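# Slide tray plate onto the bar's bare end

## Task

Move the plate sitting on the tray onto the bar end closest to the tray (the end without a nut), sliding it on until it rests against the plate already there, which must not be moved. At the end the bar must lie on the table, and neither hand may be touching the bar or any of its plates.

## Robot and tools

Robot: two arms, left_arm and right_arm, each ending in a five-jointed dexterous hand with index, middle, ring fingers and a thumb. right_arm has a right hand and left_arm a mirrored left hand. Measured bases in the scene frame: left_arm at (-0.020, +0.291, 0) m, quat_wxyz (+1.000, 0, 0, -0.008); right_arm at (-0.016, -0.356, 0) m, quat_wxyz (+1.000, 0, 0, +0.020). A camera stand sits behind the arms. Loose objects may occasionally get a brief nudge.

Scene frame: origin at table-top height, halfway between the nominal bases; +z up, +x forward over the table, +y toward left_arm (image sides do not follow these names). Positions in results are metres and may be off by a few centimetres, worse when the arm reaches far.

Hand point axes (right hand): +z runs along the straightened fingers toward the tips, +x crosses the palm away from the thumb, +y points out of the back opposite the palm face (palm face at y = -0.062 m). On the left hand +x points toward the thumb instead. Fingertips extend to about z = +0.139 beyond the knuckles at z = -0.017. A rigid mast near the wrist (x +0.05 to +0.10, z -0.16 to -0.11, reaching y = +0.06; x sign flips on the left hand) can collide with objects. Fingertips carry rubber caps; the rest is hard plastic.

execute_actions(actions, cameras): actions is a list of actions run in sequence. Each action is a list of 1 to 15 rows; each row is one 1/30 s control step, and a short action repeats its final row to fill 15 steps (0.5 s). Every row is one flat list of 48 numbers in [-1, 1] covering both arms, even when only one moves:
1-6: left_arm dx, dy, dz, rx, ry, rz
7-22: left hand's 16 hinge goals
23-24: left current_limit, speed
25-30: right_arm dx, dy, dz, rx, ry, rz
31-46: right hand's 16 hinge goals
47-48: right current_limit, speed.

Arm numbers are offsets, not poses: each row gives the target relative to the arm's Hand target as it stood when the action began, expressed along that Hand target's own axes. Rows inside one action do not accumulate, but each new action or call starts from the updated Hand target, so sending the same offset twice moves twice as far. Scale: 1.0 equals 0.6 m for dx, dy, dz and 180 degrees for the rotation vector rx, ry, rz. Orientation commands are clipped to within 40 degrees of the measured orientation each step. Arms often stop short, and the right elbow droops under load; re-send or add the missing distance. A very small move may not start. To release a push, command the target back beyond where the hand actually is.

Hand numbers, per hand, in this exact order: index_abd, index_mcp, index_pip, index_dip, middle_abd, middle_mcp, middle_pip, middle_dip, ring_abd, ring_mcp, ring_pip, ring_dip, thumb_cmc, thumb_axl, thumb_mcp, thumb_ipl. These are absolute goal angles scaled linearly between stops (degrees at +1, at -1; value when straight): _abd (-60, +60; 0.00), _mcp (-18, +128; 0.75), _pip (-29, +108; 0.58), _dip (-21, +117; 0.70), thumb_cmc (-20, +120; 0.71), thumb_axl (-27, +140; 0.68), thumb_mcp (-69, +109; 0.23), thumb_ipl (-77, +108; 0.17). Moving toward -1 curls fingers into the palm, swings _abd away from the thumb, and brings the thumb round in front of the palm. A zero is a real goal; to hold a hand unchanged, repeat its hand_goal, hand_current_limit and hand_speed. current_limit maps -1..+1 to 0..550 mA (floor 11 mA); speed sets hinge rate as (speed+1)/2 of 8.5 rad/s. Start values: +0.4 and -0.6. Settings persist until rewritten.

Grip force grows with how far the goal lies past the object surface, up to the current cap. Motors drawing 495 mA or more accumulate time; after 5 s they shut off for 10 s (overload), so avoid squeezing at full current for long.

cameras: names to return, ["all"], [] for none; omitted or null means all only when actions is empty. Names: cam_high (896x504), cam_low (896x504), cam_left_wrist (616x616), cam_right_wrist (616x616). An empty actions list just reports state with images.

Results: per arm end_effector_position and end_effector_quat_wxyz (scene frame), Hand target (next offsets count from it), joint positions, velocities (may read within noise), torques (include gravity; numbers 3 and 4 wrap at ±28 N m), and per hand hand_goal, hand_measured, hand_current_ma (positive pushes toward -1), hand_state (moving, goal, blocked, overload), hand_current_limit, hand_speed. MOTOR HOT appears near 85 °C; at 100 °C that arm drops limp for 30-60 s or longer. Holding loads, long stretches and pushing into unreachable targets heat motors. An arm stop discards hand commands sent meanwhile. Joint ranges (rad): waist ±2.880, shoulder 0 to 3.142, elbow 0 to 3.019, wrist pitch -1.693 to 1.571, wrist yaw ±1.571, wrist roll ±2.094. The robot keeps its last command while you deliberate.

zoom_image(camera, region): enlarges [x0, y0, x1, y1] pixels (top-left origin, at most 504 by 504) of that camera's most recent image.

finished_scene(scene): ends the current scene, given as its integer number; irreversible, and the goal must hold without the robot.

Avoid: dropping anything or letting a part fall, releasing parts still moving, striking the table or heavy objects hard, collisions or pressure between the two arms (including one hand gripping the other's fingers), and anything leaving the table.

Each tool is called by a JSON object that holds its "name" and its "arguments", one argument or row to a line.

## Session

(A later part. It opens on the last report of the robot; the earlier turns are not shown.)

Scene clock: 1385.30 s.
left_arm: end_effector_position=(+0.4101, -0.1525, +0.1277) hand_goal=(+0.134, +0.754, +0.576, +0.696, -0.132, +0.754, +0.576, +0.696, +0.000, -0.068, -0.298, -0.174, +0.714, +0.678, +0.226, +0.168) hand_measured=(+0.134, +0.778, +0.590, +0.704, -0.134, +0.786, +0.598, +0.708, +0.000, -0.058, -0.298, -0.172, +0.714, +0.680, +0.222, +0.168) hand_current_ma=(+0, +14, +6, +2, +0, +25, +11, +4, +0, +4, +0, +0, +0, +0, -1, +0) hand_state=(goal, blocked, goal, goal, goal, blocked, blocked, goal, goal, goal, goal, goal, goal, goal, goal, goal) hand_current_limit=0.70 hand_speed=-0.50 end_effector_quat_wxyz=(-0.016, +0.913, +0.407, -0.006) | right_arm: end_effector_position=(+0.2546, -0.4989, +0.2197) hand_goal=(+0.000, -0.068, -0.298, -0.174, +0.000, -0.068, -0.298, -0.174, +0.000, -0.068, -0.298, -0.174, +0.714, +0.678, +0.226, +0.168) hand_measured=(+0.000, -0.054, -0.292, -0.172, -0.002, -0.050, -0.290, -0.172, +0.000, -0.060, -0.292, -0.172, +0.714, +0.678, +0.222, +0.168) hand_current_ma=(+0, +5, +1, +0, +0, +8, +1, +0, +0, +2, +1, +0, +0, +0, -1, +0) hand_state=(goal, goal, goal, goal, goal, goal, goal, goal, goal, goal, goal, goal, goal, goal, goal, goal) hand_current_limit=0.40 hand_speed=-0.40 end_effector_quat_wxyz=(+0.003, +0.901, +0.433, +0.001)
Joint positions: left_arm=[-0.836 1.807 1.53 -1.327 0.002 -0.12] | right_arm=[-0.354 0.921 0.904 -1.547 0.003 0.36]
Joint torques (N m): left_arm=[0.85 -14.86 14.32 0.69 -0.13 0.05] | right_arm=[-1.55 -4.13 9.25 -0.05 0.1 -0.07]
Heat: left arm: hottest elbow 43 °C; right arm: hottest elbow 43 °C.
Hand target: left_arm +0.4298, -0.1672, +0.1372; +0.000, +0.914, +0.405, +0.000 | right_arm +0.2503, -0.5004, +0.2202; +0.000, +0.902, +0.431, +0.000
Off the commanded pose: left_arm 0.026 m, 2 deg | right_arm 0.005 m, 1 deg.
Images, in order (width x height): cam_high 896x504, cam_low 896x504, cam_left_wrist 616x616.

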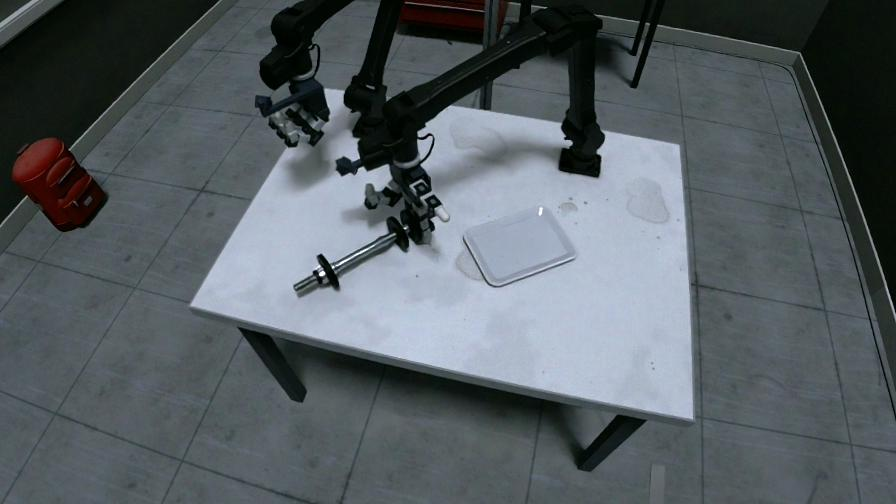

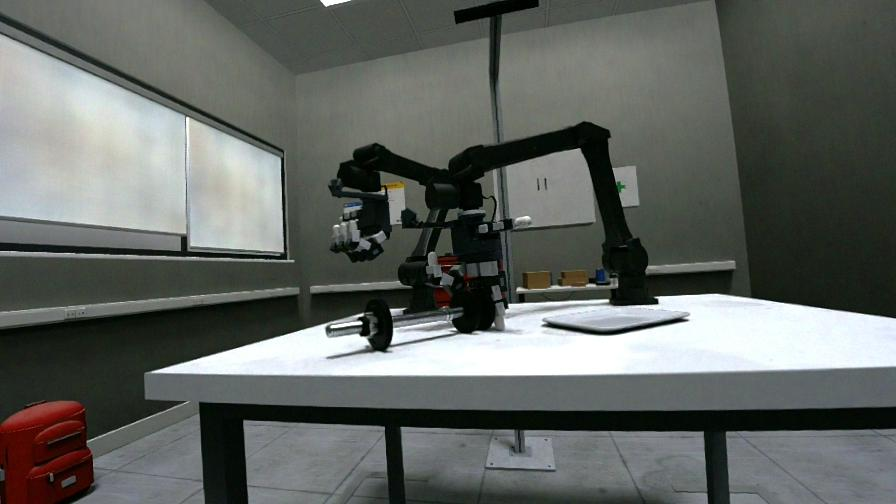

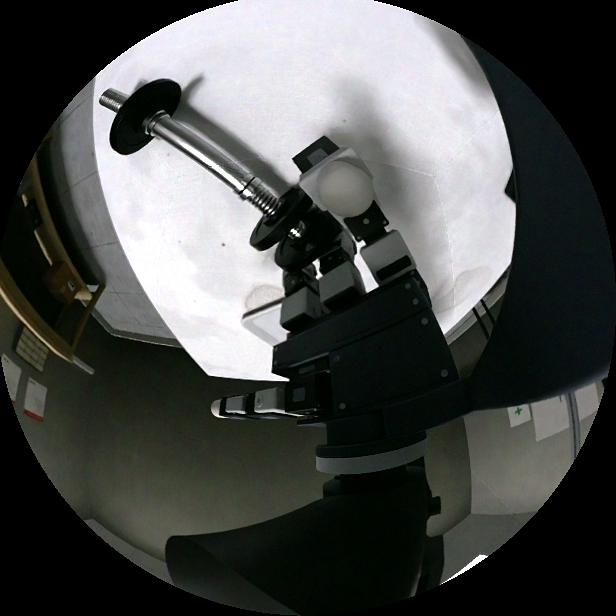

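{"name": "execute_actions", "arguments": {
  "actions": [
    [[0,0.033,0,0,0,0,0.133,0.70,0.55,0.68,-0.133,0.70,0.55,0.68,0,-0.068,-0.299,-0.174,0.714,0.677,0.226,0.168,0.7,-0.5,0,0,0,0,0,0,0,-0.068,-0.299,-0.174,0,-0.068,-0.299,-0.174,0,-0.068,-0.299,-0.174,0.714,0.678,0.226,0.168,0.4,-0.4]],
    [[0,0.033,0,0,0,0,0.133,0.70,0.55,0.68,-0.133,0.70,0.55,0.68,0,-0.068,-0.299,-0.174,0.714,0.677,0.226,0.168,0.7,-0.5,0,0,0,0,0,0,0,-0.068,-0.299,-0.174,0,-0.068,-0.299,-0.174,0,-0.068,-0.299,-0.174,0.714,0.678,0.226,0.168,0.4,-0.4]]
  ],
  "cameras": ["cam_left_wrist","cam_high","cam_low"]
}}

{"name": "zoom_image", "arguments": {
  "camera": "cam_high",
  "region": [280, 180, 460, 310]
}}

{"name": "zoom_image", "arguments": {
  "camera": "cam_left_wrist",
  "region": [150, 50, 430, 330]
}}

Scene clock: 1391.07 s.
left_arm: end_effector_position=(+0.4166, -0.1592, +0.1223) hand_goal=(+0.134, +0.700, +0.550, +0.680, -0.132, +0.700, +0.550, +0.680, +0.000, -0.068, -0.298, -0.174, +0.714, +0.678, +0.226, +0.168) hand_measured=(+0.134, +0.772, +0.574, +0.676, -0.134, +0.768, +0.584, +0.698, +0.000, -0.058, -0.298, -0.172, +0.714, +0.680, +0.222, +0.168) hand_current_ma=(+0, +113, +14, -1, +0, +103, +24, +8, +0, +4, +0, +0, +0, +0, -1, +0) hand_state=(goal, blocked, blocked, goal, goal, blocked, blocked, goal, goal, goal, goal, goal, goal, goal, goal, goal) hand_current_limit=0.70 hand_speed=-0.50 end_effector_quat_wxyz=(-0.051, +0.912, +0.407, -0.017) | right_arm: end_effector_position=(+0.2546, -0.4989, +0.2197) hand_goal=(+0.000, -0.068, -0.298, -0.174, +0.000, -0.068, -0.298, -0.174, +0.000, -0.068, -0.298, -0.174, +0.714, +0.678, +0.226, +0.168) hand_measured=(+0.000, -0.054, -0.292, -0.172, -0.002, -0.050, -0.290, -0.172, +0.000, -0.060, -0.292, -0.172, +0.714, +0.678, +0.222, +0.168) hand_current_ma=(+0, +5, +1, +0, +0, +8, +1, +0, +0, +2, +1, +0, +0, +0, -1, +0) hand_state=(goal, goal, goal, goal, goal, goal, goal, goal, goal, goal, goal, goal, goal, goal, goal, goal) hand_current_limit=0.40 hand_speed=-0.40 end_effector_quat_wxyz=(+0.003, +0.901, +0.433, +0.001)
Joint positions: left_arm=[-0.835 1.88 1.633 -1.432 0.003 -0.12] | right_arm=[-0.354 0.921 0.904 -1.547 0.003 0.36]
Joint torques (N m): left_arm=[1.9 -14.62 17.16 2.39 -0.22 0.07] | right_arm=[-1.61 -4.25 9.26 -0.03 0.1 -0.07]
Heat: left arm: hottest elbow 43 °C; right arm: hottest elbow 43 °C.
Hand target: left_arm +0.4591, -0.1939, +0.1372; +0.000, +0.914, +0.405, +0.000 | right_arm +0.2503, -0.5004, +0.2202; +0.000, +0.902, +0.431, +0.000
Off the commanded pose: left_arm 0.057 m, 6 deg | right_arm 0.005 m, 1 deg.
Images, in order (width x height): cam_high 896x504, cam_low 896x504, cam_left_wrist 616x616.

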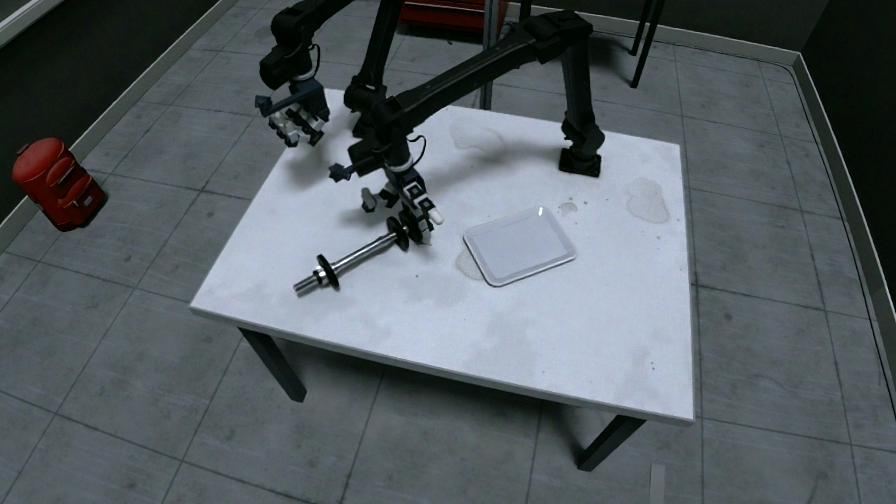

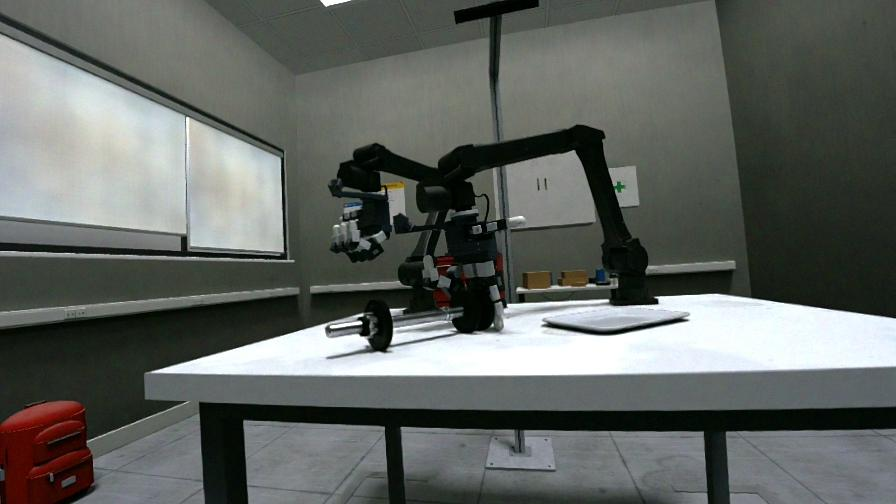

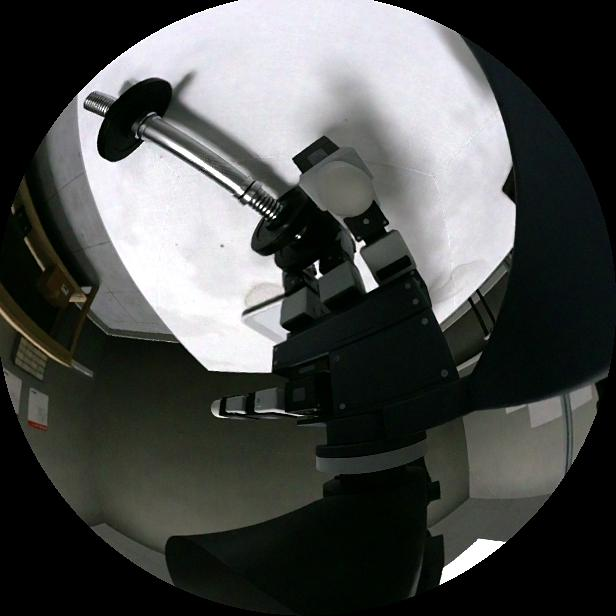

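Scaled by 2.800.

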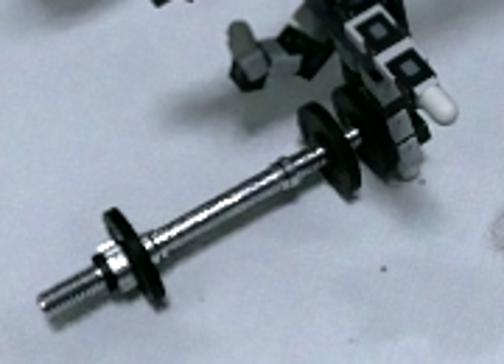

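Scaled by 1.800 from the camera's 616x616 image, which has a finer 880x880 frame.

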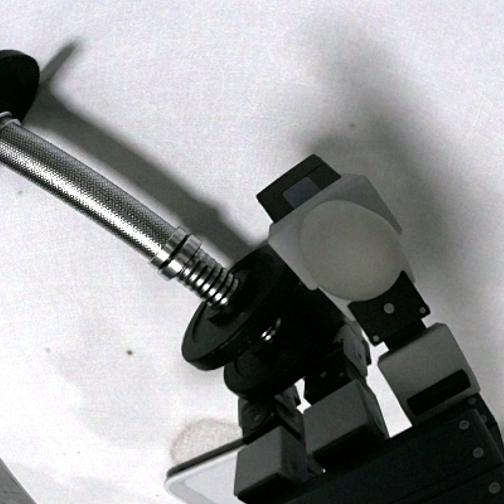

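{"name": "execute_actions", "arguments": {
  "actions": [
    [[0,0.02,-0.025,0,0,0,0.133,0.68,0.55,0.68,-0.133,0.68,0.55,0.68,0,-0.068,-0.299,-0.174,0.714,0.677,0.226,0.168,0.75,-0.5,0,0,0,0,0,0,0,-0.068,-0.299,-0.174,0,-0.068,-0.299,-0.174,0,-0.068,-0.299,-0.174,0.714,0.678,0.226,0.168,0.4,-0.4]],
    [[0,0.02,0,0,0,0,0.133,0.65,0.55,0.68,-0.133,0.65,0.55,0.68,0,-0.068,-0.299,-0.174,0.714,0.677,0.226,0.168,0.75,-0.5,0,0,0,0,0,0,0,-0.068,-0.299,-0.174,0,-0.068,-0.299,-0.174,0,-0.068,-0.299,-0.174,0.714,0.678,0.226,0.168,0.4,-0.4]]
  ],
  "cameras": ["cam_left_wrist","cam_high","cam_low"]
}}

{"name": "zoom_image", "arguments": {
  "camera": "cam_high",
  "region": [280, 180, 460, 310]
}}

{"name": "zoom_image", "arguments": {
  "camera": "cam_left_wrist",
  "region": [150, 50, 430, 330]
}}

Scene clock: 1398.37 s.
left_arm: end_effector_position=(+0.4324, -0.1736, +0.1222) hand_goal=(+0.134, +0.650, +0.550, +0.680, -0.132, +0.650, +0.550, +0.680, +0.000, -0.068, -0.298, -0.174, +0.714, +0.678, +0.226, +0.168) hand_measured=(+0.134, +0.766, +0.562, +0.676, -0.134, +0.762, +0.576, +0.698, +0.000, -0.058, -0.298, -0.172, +0.714, +0.680, +0.222, +0.168) hand_current_ma=(+0, +261, +4, -1, +0, +247, +16, +8, +0, +4, +0, +0, +0, +0, -1, +0) hand_state=(goal, blocked, goal, goal, goal, blocked, blocked, goal, goal, goal, goal, goal, goal, goal, goal, goal) hand_current_limit=0.75 hand_speed=-0.50 end_effector_quat_wxyz=(-0.063, +0.910, +0.409, -0.021) | right_arm: end_effector_position=(+0.2546, -0.4989, +0.2197) hand_goal=(+0.000, -0.068, -0.298, -0.174, +0.000, -0.068, -0.298, -0.174, +0.000, -0.068, -0.298, -0.174, +0.714, +0.678, +0.226, +0.168) hand_measured=(+0.000, -0.054, -0.292, -0.172, -0.002, -0.050, -0.290, -0.172, +0.000, -0.060, -0.292, -0.172, +0.714, +0.678, +0.222, +0.168) hand_current_ma=(+0, +5, +1, +0, +0, +8, +1, +0, +0, +2, +1, +0, +0, +0, -1, +0) hand_state=(goal, goal, goal, goal, goal, goal, goal, goal, goal, goal, goal, goal, goal, goal, goal, goal) hand_current_limit=0.40 hand_speed=-0.40 end_effector_quat_wxyz=(+0.003, +0.901, +0.433, +0.001)
Joint positions: left_arm=[-0.831 1.952 1.746 -1.498 0.003 -0.12] | right_arm=[-0.354 0.921 0.904 -1.547 0.003 0.36]
Joint torques (N m): left_arm=[1.61 -17.44 18.1 2.21 -0.34 0.11] | right_arm=[-1.67 -4.19 9.28 -0.06 0.1 -0.07]
Heat: left arm: hottest elbow 46 °C; right arm: hottest elbow 43 °C.
Hand target: left_arm +0.4768, -0.2101, +0.1523; +0.000, +0.914, +0.405, +0.000 | right_arm +0.2503, -0.5004, +0.2202; +0.000, +0.902, +0.431, +0.000
Off the commanded pose: left_arm 0.065 m, 8 deg | right_arm 0.005 m, 1 deg.
Images, in order (width x height): cam_high 896x504, cam_low 896x504, cam_left_wrist 616x616.

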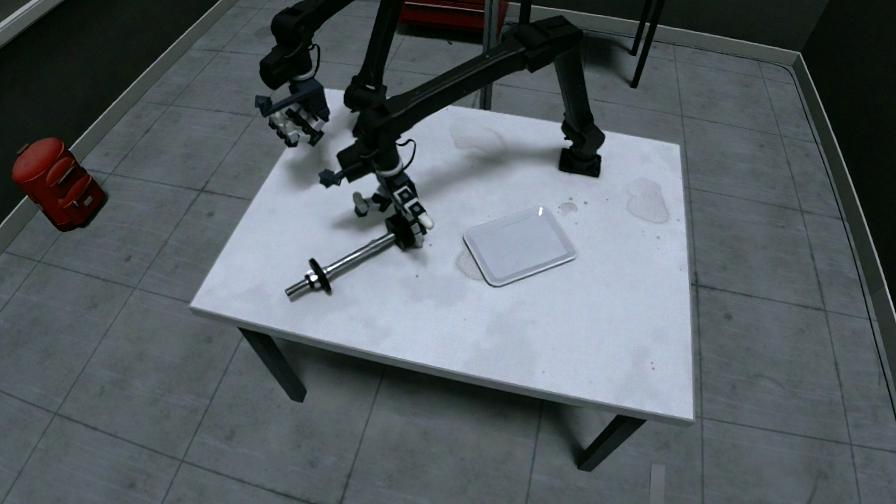

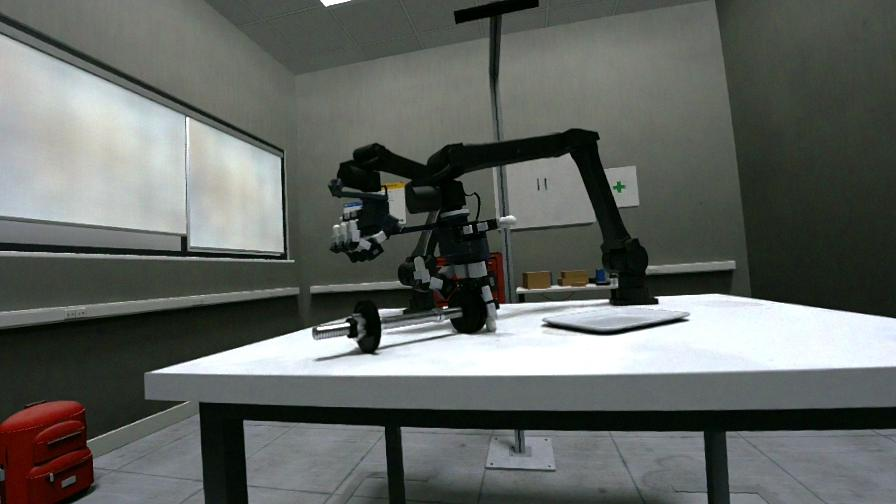

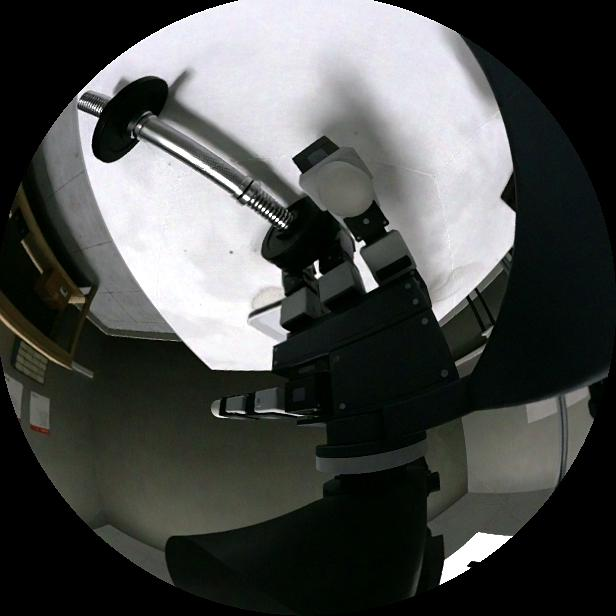

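Scaled by 2.800.

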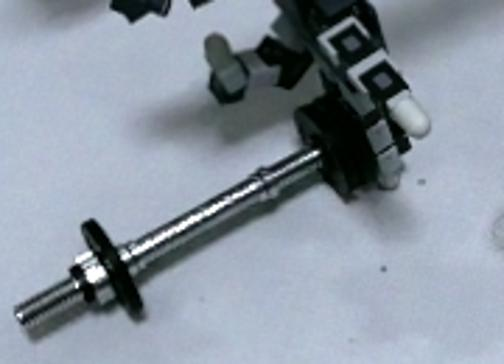

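Scaled by 1.800 from the camera's 616x616 image, which has a finer 880x880 frame.

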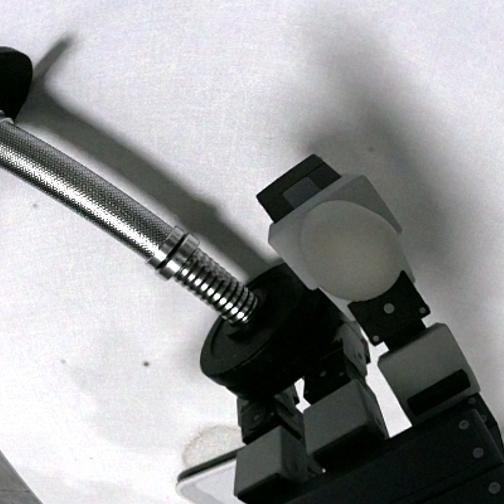

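{"name": "execute_actions", "arguments": {
  "actions": [
    [[0,-0.06,0,0,0,0,0.133,0.72,0.56,0.69,-0.133,0.72,0.56,0.69,0,-0.068,-0.299,-0.174,0.714,0.677,0.226,0.168,0.6,-0.5,0.0537,0.053,0.0033,0,0,0,0,-0.479,0.576,0.696,0,-0.479,0.576,0.696,0,-0.479,0.576,0.696,0.714,0.678,0.226,0.168,0.4,-0.4]],
    [[0,0,0,0,0,0,0.133,0.72,0.56,0.69,-0.133,0.72,0.56,0.69,0,-0.068,-0.299,-0.174,0.714,0.677,0.226,0.168,0.6,-0.5,0.0537,0.053,0.0033,0,0,0,0,-0.479,0.576,0.696,0,-0.479,0.576,0.696,0,-0.479,0.576,0.696,0.714,0.678,0.226,0.168,0.4,-0.4]],
    [[0,0,0,0,0,0,0.133,0.72,0.56,0.69,-0.133,0.72,0.56,0.69,0,-0.068,-0.299,-0.174,0.714,0.677,0.226,0.168,0.6,-0.5,0.0537,0.053,0.0033,0,0,0,0,-0.479,0.576,0.696,0,-0.479,0.576,0.696,0,-0.479,0.576,0.696,0.714,0.678,0.226,0.168,0.4,-0.4]],
    [[0,0,0,0,0,0,0.133,0.72,0.56,0.69,-0.133,0.72,0.56,0.69,0,-0.068,-0.299,-0.174,0.714,0.677,0.226,0.168,0.6,-0.5,0.0537,0.053,0.0033,0,0,0,0,-0.479,0.576,0.696,0,-0.479,0.576,0.696,0,-0.479,0.576,0.696,0.714,0.678,0.226,0.168,0.4,-0.4]],
    [[0,0,0,0,0,0,0.133,0.72,0.56,0.69,-0.133,0.72,0.56,0.69,0,-0.068,-0.299,-0.174,0.714,0.677,0.226,0.168,0.6,-0.5,0.0537,0.053,0.0033,0,0,0,0,-0.479,0.576,0.696,0,-0.479,0.576,0.696,0,-0.479,0.576,0.696,0.714,0.678,0.226,0.168,0.4,-0.4]]
  ],
  "cameras": ["cam_high","cam_low"]
}}

Scene clock: 1468.23 s.
left_arm: end_effector_position=(+0.4315, -0.1726, +0.1247) hand_goal=(+0.134, +0.720, +0.560, +0.690, -0.132, +0.720, +0.560, +0.690, +0.000, -0.068, -0.298, -0.174, +0.714, +0.678, +0.226, +0.168) hand_measured=(+0.134, +0.770, +0.574, +0.686, -0.136, +0.766, +0.580, +0.698, +0.000, -0.058, -0.298, -0.172, +0.714, +0.680, +0.222, +0.168) hand_current_ma=(+0, +57, +5, -1, +0, +50, +10, +2, +0, +4, +0, +0, +0, +0, -1, +0) hand_state=(goal, blocked, goal, goal, goal, blocked, goal, goal, goal, goal, goal, goal, goal, goal, goal, goal) hand_current_limit=0.60 hand_speed=-0.50 end_effector_quat_wxyz=(-0.051, +0.911, +0.409, -0.018) | right_arm: end_effector_position=(+0.4556, -0.4764, +0.1877) hand_goal=(+0.000, -0.478, +0.576, +0.696, +0.000, -0.478, +0.576, +0.696, +0.000, -0.478, +0.576, +0.696, +0.714, +0.678, +0.226, +0.168) hand_measured=(+0.000, -0.456, +0.576, +0.694, -0.002, -0.456, +0.576, +0.694, +0.000, -0.456, +0.576, +0.694, +0.714, +0.678, +0.222, +0.168) hand_current_ma=(+0, +11, +0, +0, +0, +12, +0, +0, +0, +11, +0, +0, +0, +0, -1, +0) hand_state=(goal, blocked, goal, goal, goal, blocked, goal, goal, goal, blocked, goal, goal, goal, goal, goal, goal) hand_current_limit=0.40 hand_speed=-0.40 end_effector_quat_wxyz=(-0.016, +0.902, +0.430, -0.022)
Joint positions: left_arm=[-0.831 1.931 1.716 -1.464 0.003 -0.12] | right_arm=[-0.156 1.498 1.301 -1.428 -0.003 0.564]
Joint torques (N m): left_arm=[1.38 -21.48 9.89 2.48 -0.24 0.03] | right_arm=[0.09 -11.63 13.81 0.36 0.33 0.08]
Heat: left arm: hottest elbow 63 °C; right arm: hottest elbow 43 °C.
Hand target: left_arm +0.4501, -0.1858, +0.1522; +0.000, +0.914, +0.405, +0.000 | right_arm +0.4752, -0.4751, +0.2102; +0.000, +0.902, +0.431, +0.000
Off the commanded pose: left_arm 0.036 m, 6 deg | right_arm 0.030 m, 3 deg.
Images, in order (width x height): cam_high 896x504, cam_low 896x504.

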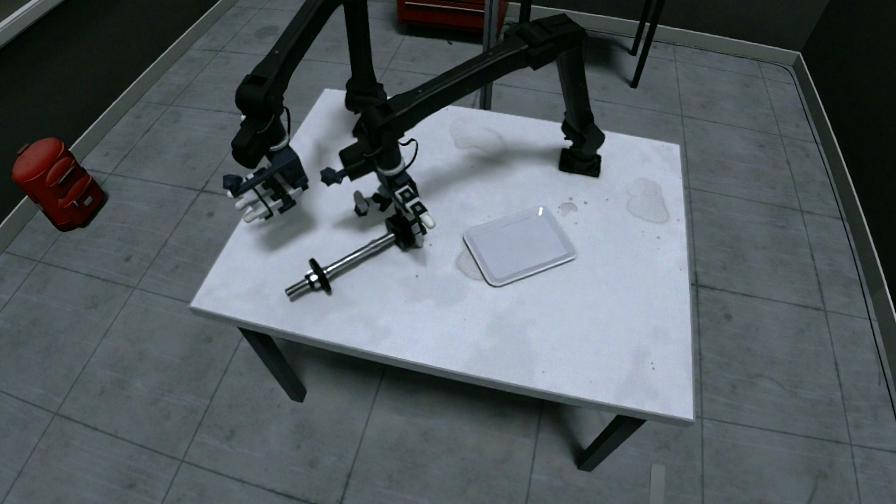

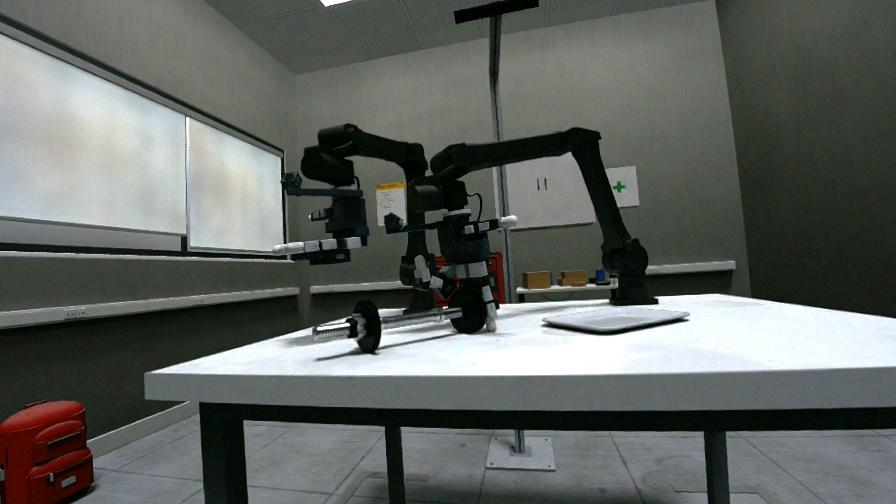

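{"name": "execute_actions", "arguments": {
  "actions": [
    [[0,-0.03,0.035,0,0,0,0.133,0.754,0.576,0.696,-0.133,0.754,0.576,0.696,0,-0.068,-0.299,-0.174,0.714,0.677,0.226,0.168,0.6,-0.5,0.0537,0.053,0.0033,0,0,0,0,-0.479,0.576,0.696,0,-0.479,0.576,0.696,0,-0.479,0.576,0.696,0.714,0.678,0.226,0.168,0.4,-0.4]],
    [[0,0,0,0,0,0,0.133,0.754,0.576,0.696,-0.133,0.754,0.576,0.696,0,-0.068,-0.299,-0.174,0.714,0.677,0.226,0.168,0.6,-0.5,0.0537,0.053,0.0033,0,0,0,0,-0.479,0.576,0.696,0,-0.479,0.576,0.696,0,-0.479,0.576,0.696,0.714,0.678,0.226,0.168,0.4,-0.4]],
    [[0,0,0,0,0,0,0.133,0.754,0.576,0.696,-0.133,0.754,0.576,0.696,0,-0.068,-0.299,-0.174,0.714,0.677,0.226,0.168,0.6,-0.5,0.0537,0.053,0.0033,0,0,0,0,-0.479,0.576,0.696,0,-0.479,0.576,0.696,0,-0.479,0.576,0.696,0.714,0.678,0.226,0.168,0.4,-0.4]],
    [[0,0,0,0,0,0,0.133,0.754,0.576,0.696,-0.133,0.754,0.576,0.696,0,-0.068,-0.299,-0.174,0.714,0.677,0.226,0.168,0.6,-0.5,0.0537,0.053,0.0033,0,0,0,0,-0.479,0.576,0.696,0,-0.479,0.576,0.696,0,-0.479,0.576,0.696,0.714,0.678,0.226,0.168,0.4,-0.4]]
  ],
  "cameras": ["cam_high","cam_low","cam_right_wrist"]
}}

Scene clock: 1477.67 s.
left_arm: end_effector_position=(+0.4290, -0.1697, +0.1280) hand_goal=(+0.134, +0.754, +0.576, +0.696, -0.132, +0.754, +0.576, +0.696, +0.000, -0.068, -0.298, -0.174, +0.714, +0.678, +0.226, +0.168) hand_measured=(+0.134, +0.782, +0.586, +0.696, -0.134, +0.782, +0.596, +0.708, +0.000, -0.058, -0.298, -0.172, +0.714, +0.680, +0.222, +0.168) hand_current_ma=(+0, +20, +3, +0, +0, +21, +9, +3, +0, +4, +0, +0, +0, +0, -1, +0) hand_state=(goal, blocked, goal, goal, goal, blocked, goal, goal, goal, goal, goal, goal, goal, goal, goal, goal) hand_current_limit=0.60 hand_speed=-0.50 end_effector_quat_wxyz=(-0.019, +0.912, +0.409, -0.008) | right_arm: end_effector_position=(+0.6421, -0.4609, +0.1812) hand_goal=(+0.000, -0.478, +0.576, +0.696, +0.000, -0.478, +0.576, +0.696, +0.000, -0.478, +0.576, +0.696, +0.714, +0.678, +0.226, +0.168) hand_measured=(+0.000, -0.458, +0.576, +0.694, -0.002, -0.456, +0.576, +0.694, +0.000, -0.458, +0.576, +0.694, +0.714, +0.678, +0.222, +0.168) hand_current_ma=(+0, +11, +0, +0, +0, +12, +0, +0, +0, +11, +0, +0, +0, +0, -1, +0) hand_state=(goal, blocked, goal, goal, goal, blocked, goal, goal, goal, blocked, goal, goal, goal, goal, goal, goal) hand_current_limit=0.40 hand_speed=-0.40 end_effector_quat_wxyz=(-0.010, +0.903, +0.429, -0.016)
Joint positions: left_arm=[-0.831 1.876 1.632 -1.368 0.003 -0.119] | right_arm=[-0.095 1.982 1.931 -1.557 -0.003 0.628]
Joint torques (N m): left_arm=[1.2 -19.14 8.29 1.77 -0.18 0.01] | right_arm=[0.15 -18.73 14 -0.18 0.36 0.06]
Heat: left arm: hottest elbow 59 °C; right arm: hottest elbow 45 °C.
Hand target: left_arm +0.4368, -0.1737, +0.1312; +0.000, +0.914, +0.405, +0.000 | right_arm +0.6552, -0.4550, +0.2024; +0.000, +0.902, +0.431, +0.000
Off the commanded pose: left_arm 0.009 m, 2 deg | right_arm 0.026 m, 2 deg.
Images, in order (width x height): cam_high 896x504, cam_low 896x504, cam_right_wrist 616x616.

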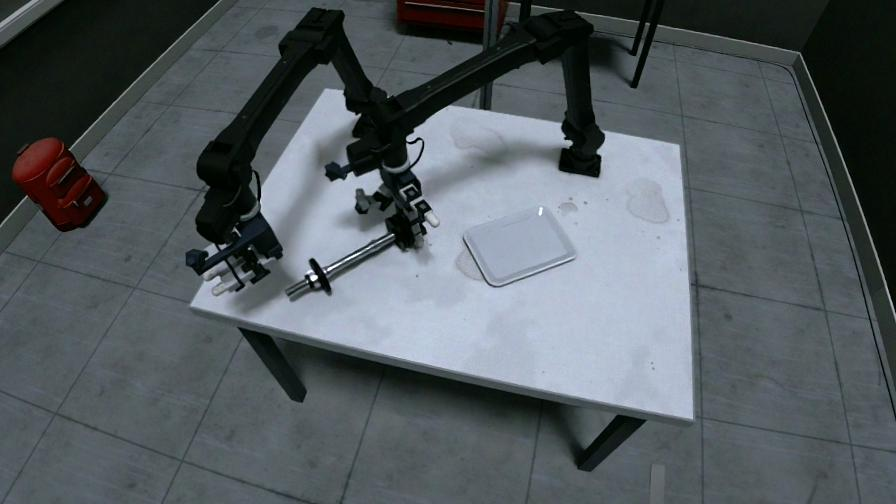

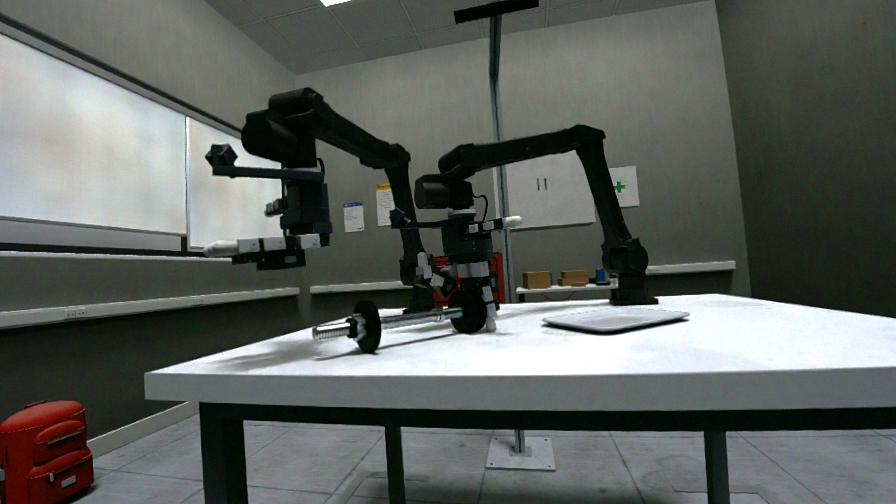

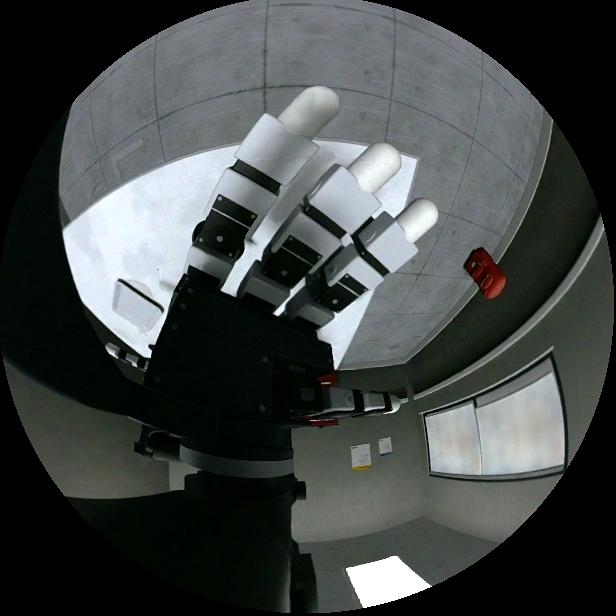

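{"name": "execute_actions", "arguments": {
  "actions": [
    [[0,0,0,0,0,0,0.133,0.754,0.576,0.696,-0.133,0.754,0.576,0.696,0,-0.068,-0.299,-0.174,0.714,0.677,0.226,0.168,0.6,-0.5,0.034,0.042,0,0,0,0,0,-0.479,0.576,0.696,0,-0.479,0.576,0.696,0,-0.479,0.576,0.696,0.714,0.678,0.226,0.168,0.4,-0.4]],
    [[0,0,0,0,0,0,0.133,0.754,0.576,0.696,-0.133,0.754,0.576,0.696,0,-0.068,-0.299,-0.174,0.714,0.677,0.226,0.168,0.6,-0.5,0.034,0.042,0.06,0,0,0,0,-0.479,0.576,0.696,0,-0.479,0.576,0.696,0,-0.479,0.576,0.696,0.714,0.678,0.226,0.168,0.4,-0.4]]
  ],
  "cameras": ["cam_high","cam_low"]
}}

{"name": "zoom_image", "arguments": {
  "camera": "cam_high",
  "region": [180, 190, 380, 340]
}}

{"name": "zoom_image", "arguments": {
  "camera": "cam_low",
  "region": [180, 180, 420, 370]
}}

Scene clock: 1484.23 s.
left_arm: end_effector_position=(+0.4290, -0.1697, +0.1280) hand_goal=(+0.134, +0.754, +0.576, +0.696, -0.132, +0.754, +0.576, +0.696, +0.000, -0.068, -0.298, -0.174, +0.714, +0.678, +0.226, +0.168) hand_measured=(+0.134, +0.782, +0.586, +0.696, -0.134, +0.782, +0.596, +0.708, +0.000, -0.058, -0.298, -0.172, +0.714, +0.680, +0.222, +0.168) hand_current_ma=(+0, +20, +3, +0, +0, +21, +9, +3, +0, +4, +0, +0, +0, +0, -1, +0) hand_state=(goal, blocked, goal, goal, goal, blocked, goal, goal, goal, goal, goal, goal, goal, goal, goal, goal) hand_current_limit=0.60 hand_speed=-0.50 end_effector_quat_wxyz=(-0.019, +0.912, +0.409, -0.008) | right_arm: end_effector_position=(+0.7054, -0.4621, +0.1377) hand_goal=(+0.000, -0.478, +0.576, +0.696, +0.000, -0.478, +0.576, +0.696, +0.000, -0.478, +0.576, +0.696, +0.714, +0.678, +0.226, +0.168) hand_measured=(+0.000, -0.458, +0.576, +0.694, -0.002, -0.456, +0.576, +0.694, +0.000, -0.458, +0.576, +0.694, +0.714, +0.678, +0.222, +0.168) hand_current_ma=(+0, +11, +0, +0, +0, +12, +0, +0, +0, +10, +0, +0, +0, +0, -1, +0) hand_state=(goal, blocked, goal, goal, goal, blocked, goal, goal, goal, blocked, goal, goal, goal, goal, goal, goal) hand_current_limit=0.40 hand_speed=-0.40 end_effector_quat_wxyz=(-0.015, +0.903, +0.429, -0.025)
Joint positions: left_arm=[-0.831 1.876 1.632 -1.368 0.003 -0.119] | right_arm=[-0.091 2.214 2.203 -1.617 -0.003 0.632]
Joint torques (N m): left_arm=[0.97 -19.19 8.44 1.95 -0.22 0.08] | right_arm=[0.26 -22.01 13.81 0.2 0.35 0.07]
Heat: left arm: hottest elbow 56 °C; right arm: hottest elbow 45 °C.
Hand target: left_arm +0.4368, -0.1737, +0.1312; +0.000, +0.914, +0.405, +0.000 | right_arm +0.7200, -0.4548, +0.1665; +0.000, +0.902, +0.431, +0.000
Off the commanded pose: left_arm 0.009 m, 2 deg | right_arm 0.033 m, 3 deg.
Images, in order (width x height): cam_high 896x504, cam_low 896x504.

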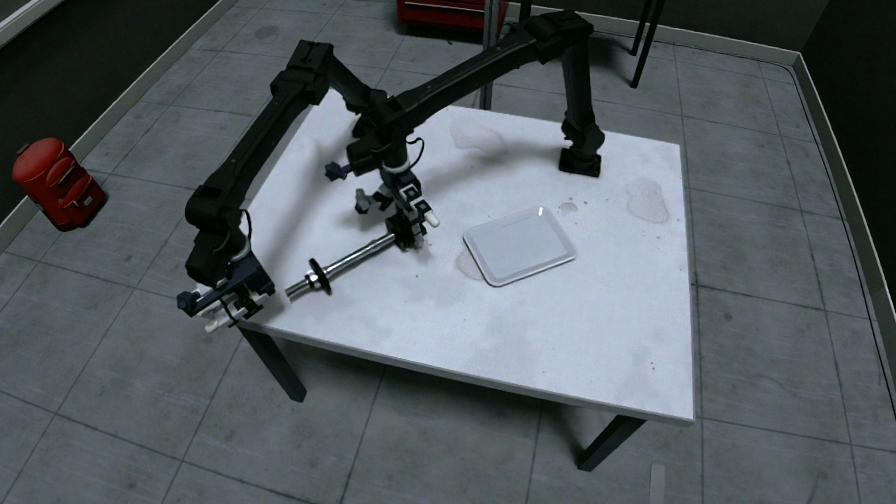

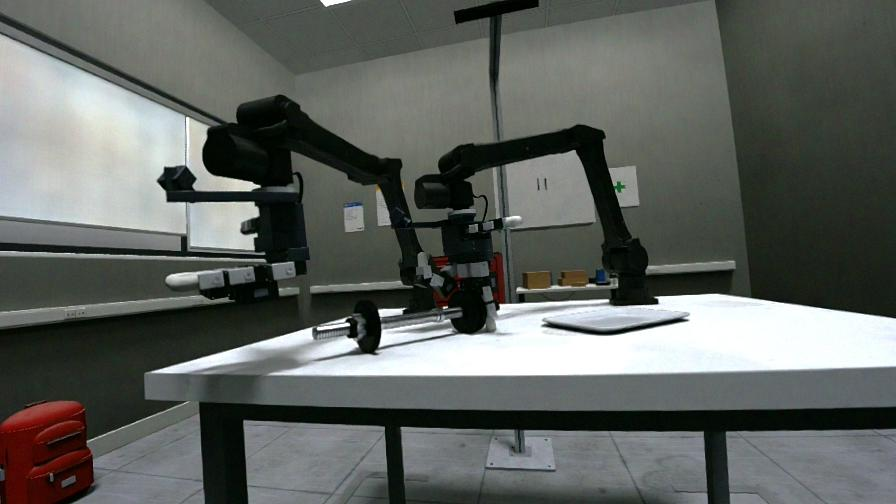

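Scaled by 2.520.

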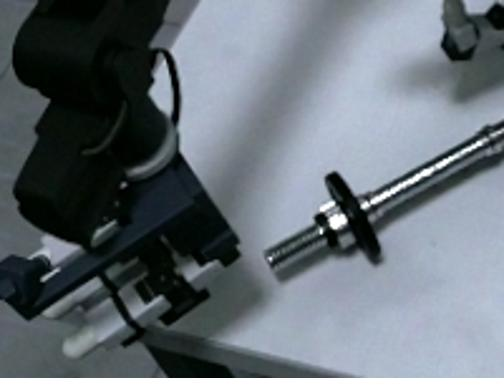

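Scaled by 2.100.

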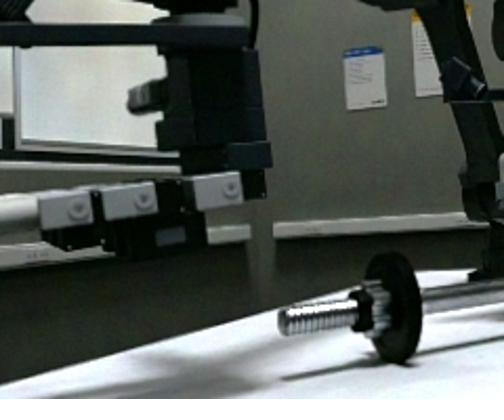

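{"name": "execute_actions", "arguments": {
  "actions": [
    [[0,0,0,0,0,0,0.133,0.754,0.576,0.696,-0.133,0.754,0.576,0.696,0,-0.068,-0.299,-0.174,0.714,0.677,0.226,0.168,0.6,-0.5,0,0,0.055,0,0,0,0,-0.479,0.576,0.696,0,-0.479,0.576,0.696,0,-0.479,0.576,0.696,0.714,0.678,0.226,0.168,0.4,-0.4]],
    [[0,0,0,0,0,0,0.133,0.754,0.576,0.696,-0.133,0.754,0.576,0.696,0,-0.068,-0.299,-0.174,0.714,0.677,0.226,0.168,0.6,-0.5,0,0,0.055,0,0,0,0,-0.479,0.576,0.696,0,-0.479,0.576,0.696,0,-0.479,0.576,0.696,0.714,0.678,0.226,0.168,0.4,-0.4]],
    [[0,0,0,0,0,0,0.133,0.754,0.576,0.696,-0.133,0.754,0.576,0.696,0,-0.068,-0.299,-0.174,0.714,0.677,0.226,0.168,0.6,-0.5,0,0,0.04,0,0,0,0,-0.479,0.576,0.696,0,-0.479,0.576,0.696,0,-0.479,0.576,0.696,0.714,0.678,0.226,0.168,0.4,-0.4]]
  ],
  "cameras": ["cam_high","cam_low"]
}}

{"name": "zoom_image", "arguments": {
  "camera": "cam_low",
  "region": [180, 180, 420, 370]
}}

Scene clock: 1495.43 s.
left_arm: end_effector_position=(+0.4290, -0.1697, +0.1280) hand_goal=(+0.134, +0.754, +0.576, +0.696, -0.132, +0.754, +0.576, +0.696, +0.000, -0.068, -0.298, -0.174, +0.714, +0.678, +0.226, +0.168) hand_measured=(+0.134, +0.782, +0.586, +0.696, -0.134, +0.782, +0.596, +0.708, +0.000, -0.058, -0.298, -0.172, +0.714, +0.680, +0.222, +0.168) hand_current_ma=(+0, +20, +3, +0, +0, +21, +9, +3, +0, +4, +0, +0, +0, +0, -1, +0) hand_state=(goal, blocked, goal, goal, goal, blocked, goal, goal, goal, goal, goal, goal, goal, goal, goal, goal) hand_current_limit=0.60 hand_speed=-0.50 end_effector_quat_wxyz=(-0.019, +0.912, +0.409, -0.008) | right_arm: end_effector_position=(+0.7157, -0.4627, +0.0776) hand_goal=(+0.000, -0.478, +0.576, +0.696, +0.000, -0.478, +0.576, +0.696, +0.000, -0.478, +0.576, +0.696, +0.714, +0.678, +0.226, +0.168) hand_measured=(+0.000, -0.458, +0.576, +0.694, -0.002, -0.456, +0.576, +0.694, +0.000, -0.458, +0.576, +0.694, +0.714, +0.678, +0.222, +0.168) hand_current_ma=(+0, +10, +0, +0, +0, +11, +0, +0, +0, +10, +0, +0, +0, +0, -1, +0) hand_state=(goal, blocked, goal, goal, goal, blocked, goal, goal, goal, blocked, goal, goal, goal, goal, goal, goal) hand_current_limit=0.40 hand_speed=-0.40 end_effector_quat_wxyz=(-0.004, +0.904, +0.428, -0.005)
Joint positions: left_arm=[-0.831 1.876 1.632 -1.368 0.003 -0.119] | right_arm=[-0.091 2.23 2.066 -1.419 -0.003 0.634]
Joint torques (N m): left_arm=[0.91 -18.43 8.57 2.03 -0.21 0.03] | right_arm=[0.26 -21.3 9.06 0.95 0.36 0.06]
Heat: left arm: hottest elbow 53 °C; right arm: hottest elbow 46 °C.
Hand target: left_arm +0.4368, -0.1737, +0.1312; +0.000, +0.914, +0.405, +0.000 | right_arm +0.7199, -0.4547, +0.0765; +0.000, +0.902, +0.431, +0.000
Off the commanded pose: left_arm 0.009 m, 2 deg | right_arm 0.009 m, 1 deg.
Images, in order (width x height): cam_high 896x504, cam_low 896x504.

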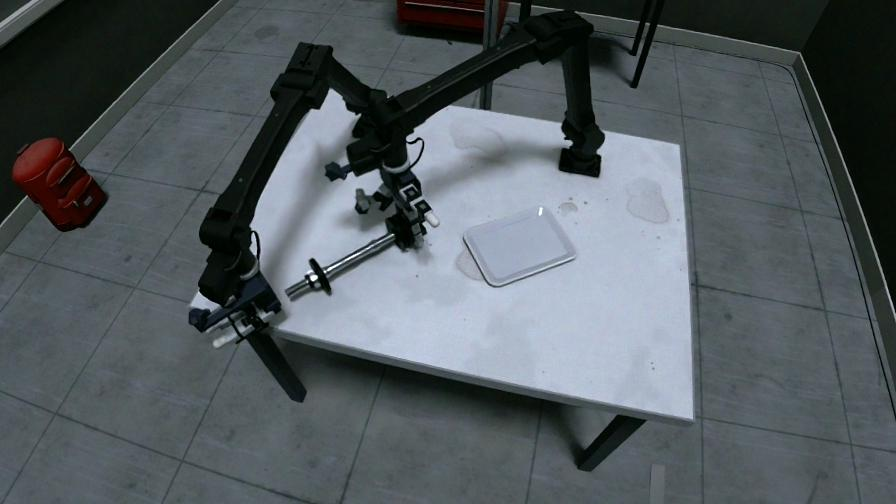

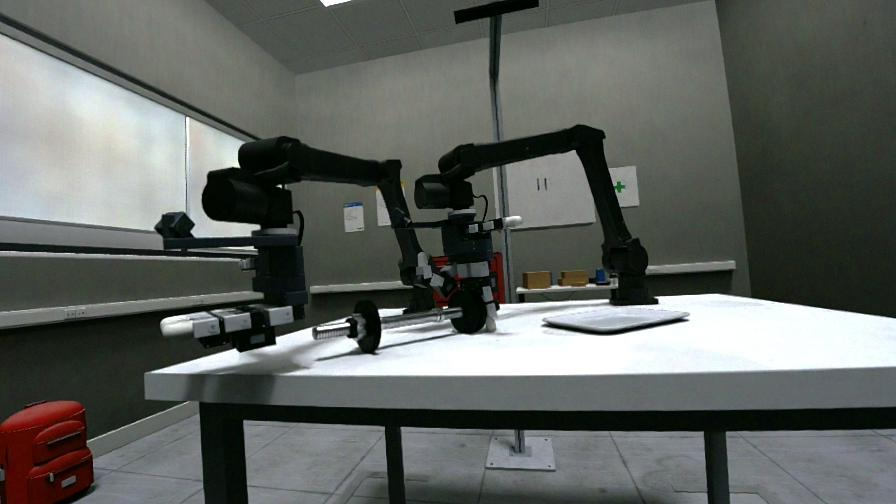

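Scaled by 2.100.

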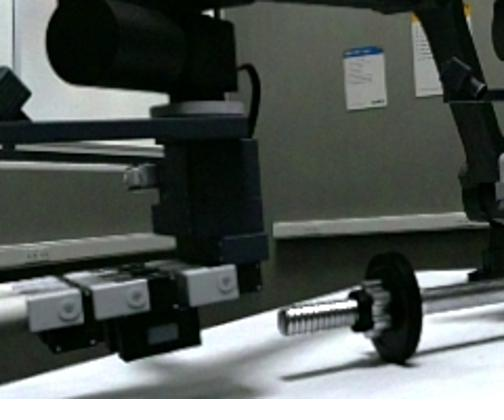

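{"name": "execute_actions", "arguments": {
  "actions": [
    [[0,0,0,0,0,0,0.133,0.754,0.576,0.696,-0.133,0.754,0.576,0.696,0,-0.068,-0.299,-0.174,0.714,0.677,0.226,0.168,0.6,-0.5,0,0,0.033,0,0,0,0,-0.479,0.576,0.696,0,-0.479,0.576,0.696,0,-0.479,0.576,0.696,0.714,0.678,0.226,0.168,0.4,-0.4]],
    [[0,0,0,0,0,0,0.133,0.754,0.576,0.696,-0.133,0.754,0.576,0.696,0,-0.068,-0.299,-0.174,0.714,0.677,0.226,0.168,0.6,-0.5,0,0,0.033,0,0,0,0,-0.479,0.576,0.696,0,-0.479,0.576,0.696,0,-0.479,0.576,0.696,0.714,0.678,0.226,0.168,0.4,-0.4]],
    [[0,0,0,0,0,0,0.133,0.70,0.576,0.696,-0.133,0.70,0.576,0.696,0,-0.068,-0.299,-0.174,0.714,0.677,0.226,0.168,0.7,-0.5,0,-0.033,0,0,0,0,0,-0.479,0.576,0.696,0,-0.479,0.576,0.696,0,-0.479,0.576,0.696,0.714,0.678,0.226,0.168,0.4,-0.4]]
  ],
  "cameras": ["cam_high","cam_low"]
}}

{"name": "zoom_image", "arguments": {
  "camera": "cam_low",
  "region": [180, 180, 420, 370]
}}

{"name": "zoom_image", "arguments": {
  "camera": "cam_high",
  "region": [180, 200, 440, 350]
}}

Scene clock: 1510.70 s.
left_arm: end_effector_position=(+0.4287, -0.1693, +0.1281) hand_goal=(+0.134, +0.700, +0.576, +0.696, -0.132, +0.700, +0.576, +0.696, +0.000, -0.068, -0.298, -0.174, +0.714, +0.678, +0.226, +0.168) hand_measured=(+0.134, +0.772, +0.592, +0.698, -0.134, +0.772, +0.598, +0.710, +0.000, -0.058, -0.298, -0.172, +0.714, +0.680, +0.222, +0.168) hand_current_ma=(+0, +114, +6, +0, +0, +111, +12, +5, +0, +4, +0, +0, +0, +0, -1, +0) hand_state=(goal, blocked, goal, goal, goal, blocked, blocked, goal, goal, goal, goal, goal, goal, goal, goal, goal) hand_current_limit=0.70 hand_speed=-0.50 end_effector_quat_wxyz=(-0.019, +0.912, +0.409, -0.008) | right_arm: end_effector_position=(+0.7031, -0.4501, +0.0320) hand_goal=(+0.000, -0.478, +0.576, +0.696, +0.000, -0.478, +0.576, +0.696, +0.000, -0.478, +0.576, +0.696, +0.714, +0.678, +0.226, +0.168) hand_measured=(+0.000, -0.470, +0.576, +0.694, -0.002, -0.476, +0.576, +0.694, +0.000, -0.466, +0.576, +0.694, +0.714, +0.678, +0.222, +0.168) hand_current_ma=(+0, +2, +0, +0, +0, +0, +0, +0, +0, +4, +0, +0, +0, +0, -1, +0) hand_state=(goal, goal, goal, goal, goal, goal, goal, goal, goal, goal, goal, goal, goal, goal, goal, goal) hand_current_limit=0.40 hand_speed=-0.40 end_effector_quat_wxyz=(-0.004, +0.904, +0.428, -0.006)
Joint positions: left_arm=[-0.831 1.875 1.631 -1.368 0.003 -0.119] | right_arm=[-0.073 2.224 1.934 -1.295 -0.001 0.651]
Joint torques (N m): left_arm=[0.73 -18.14 8.54 2.06 -0.14 0.02] | right_arm=[0.26 -22.01 7.99 0.88 0.31 0.05]
Heat: left arm: hottest elbow 50 °C; right arm: hottest elbow 45 °C.
Hand target: left_arm +0.4368, -0.1738, +0.1312; +0.000, +0.914, +0.405, +0.000 | right_arm +0.7046, -0.4421, +0.0367; -0.001, +0.902, +0.431, +0.000
Off the commanded pose: left_arm 0.010 m, 2 deg | right_arm 0.009 m, 1 deg.
Images, in order (width x height): cam_high 896x504, cam_low 896x504.

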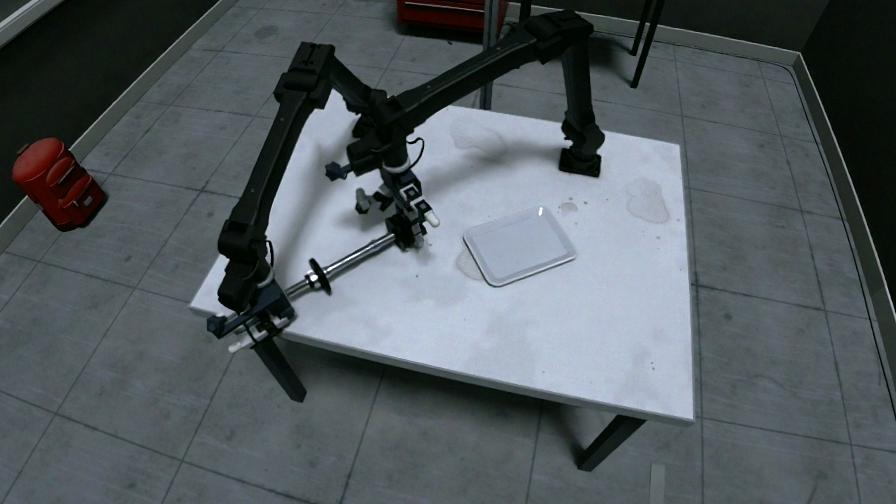

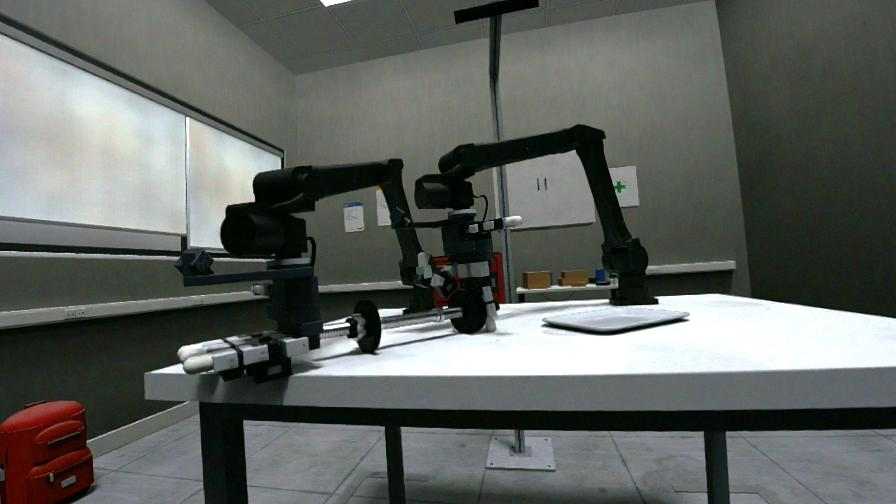

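Scaled by 2.100.

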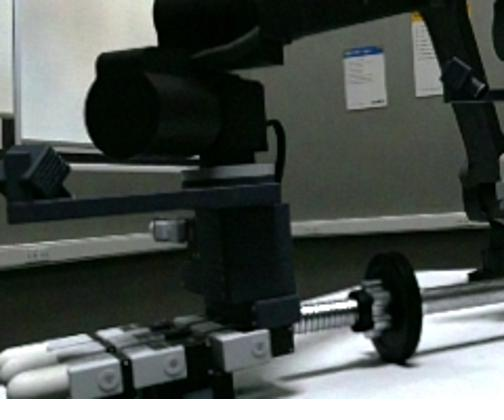

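Scaled by 1.938.

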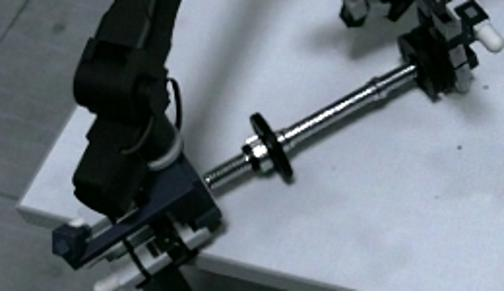

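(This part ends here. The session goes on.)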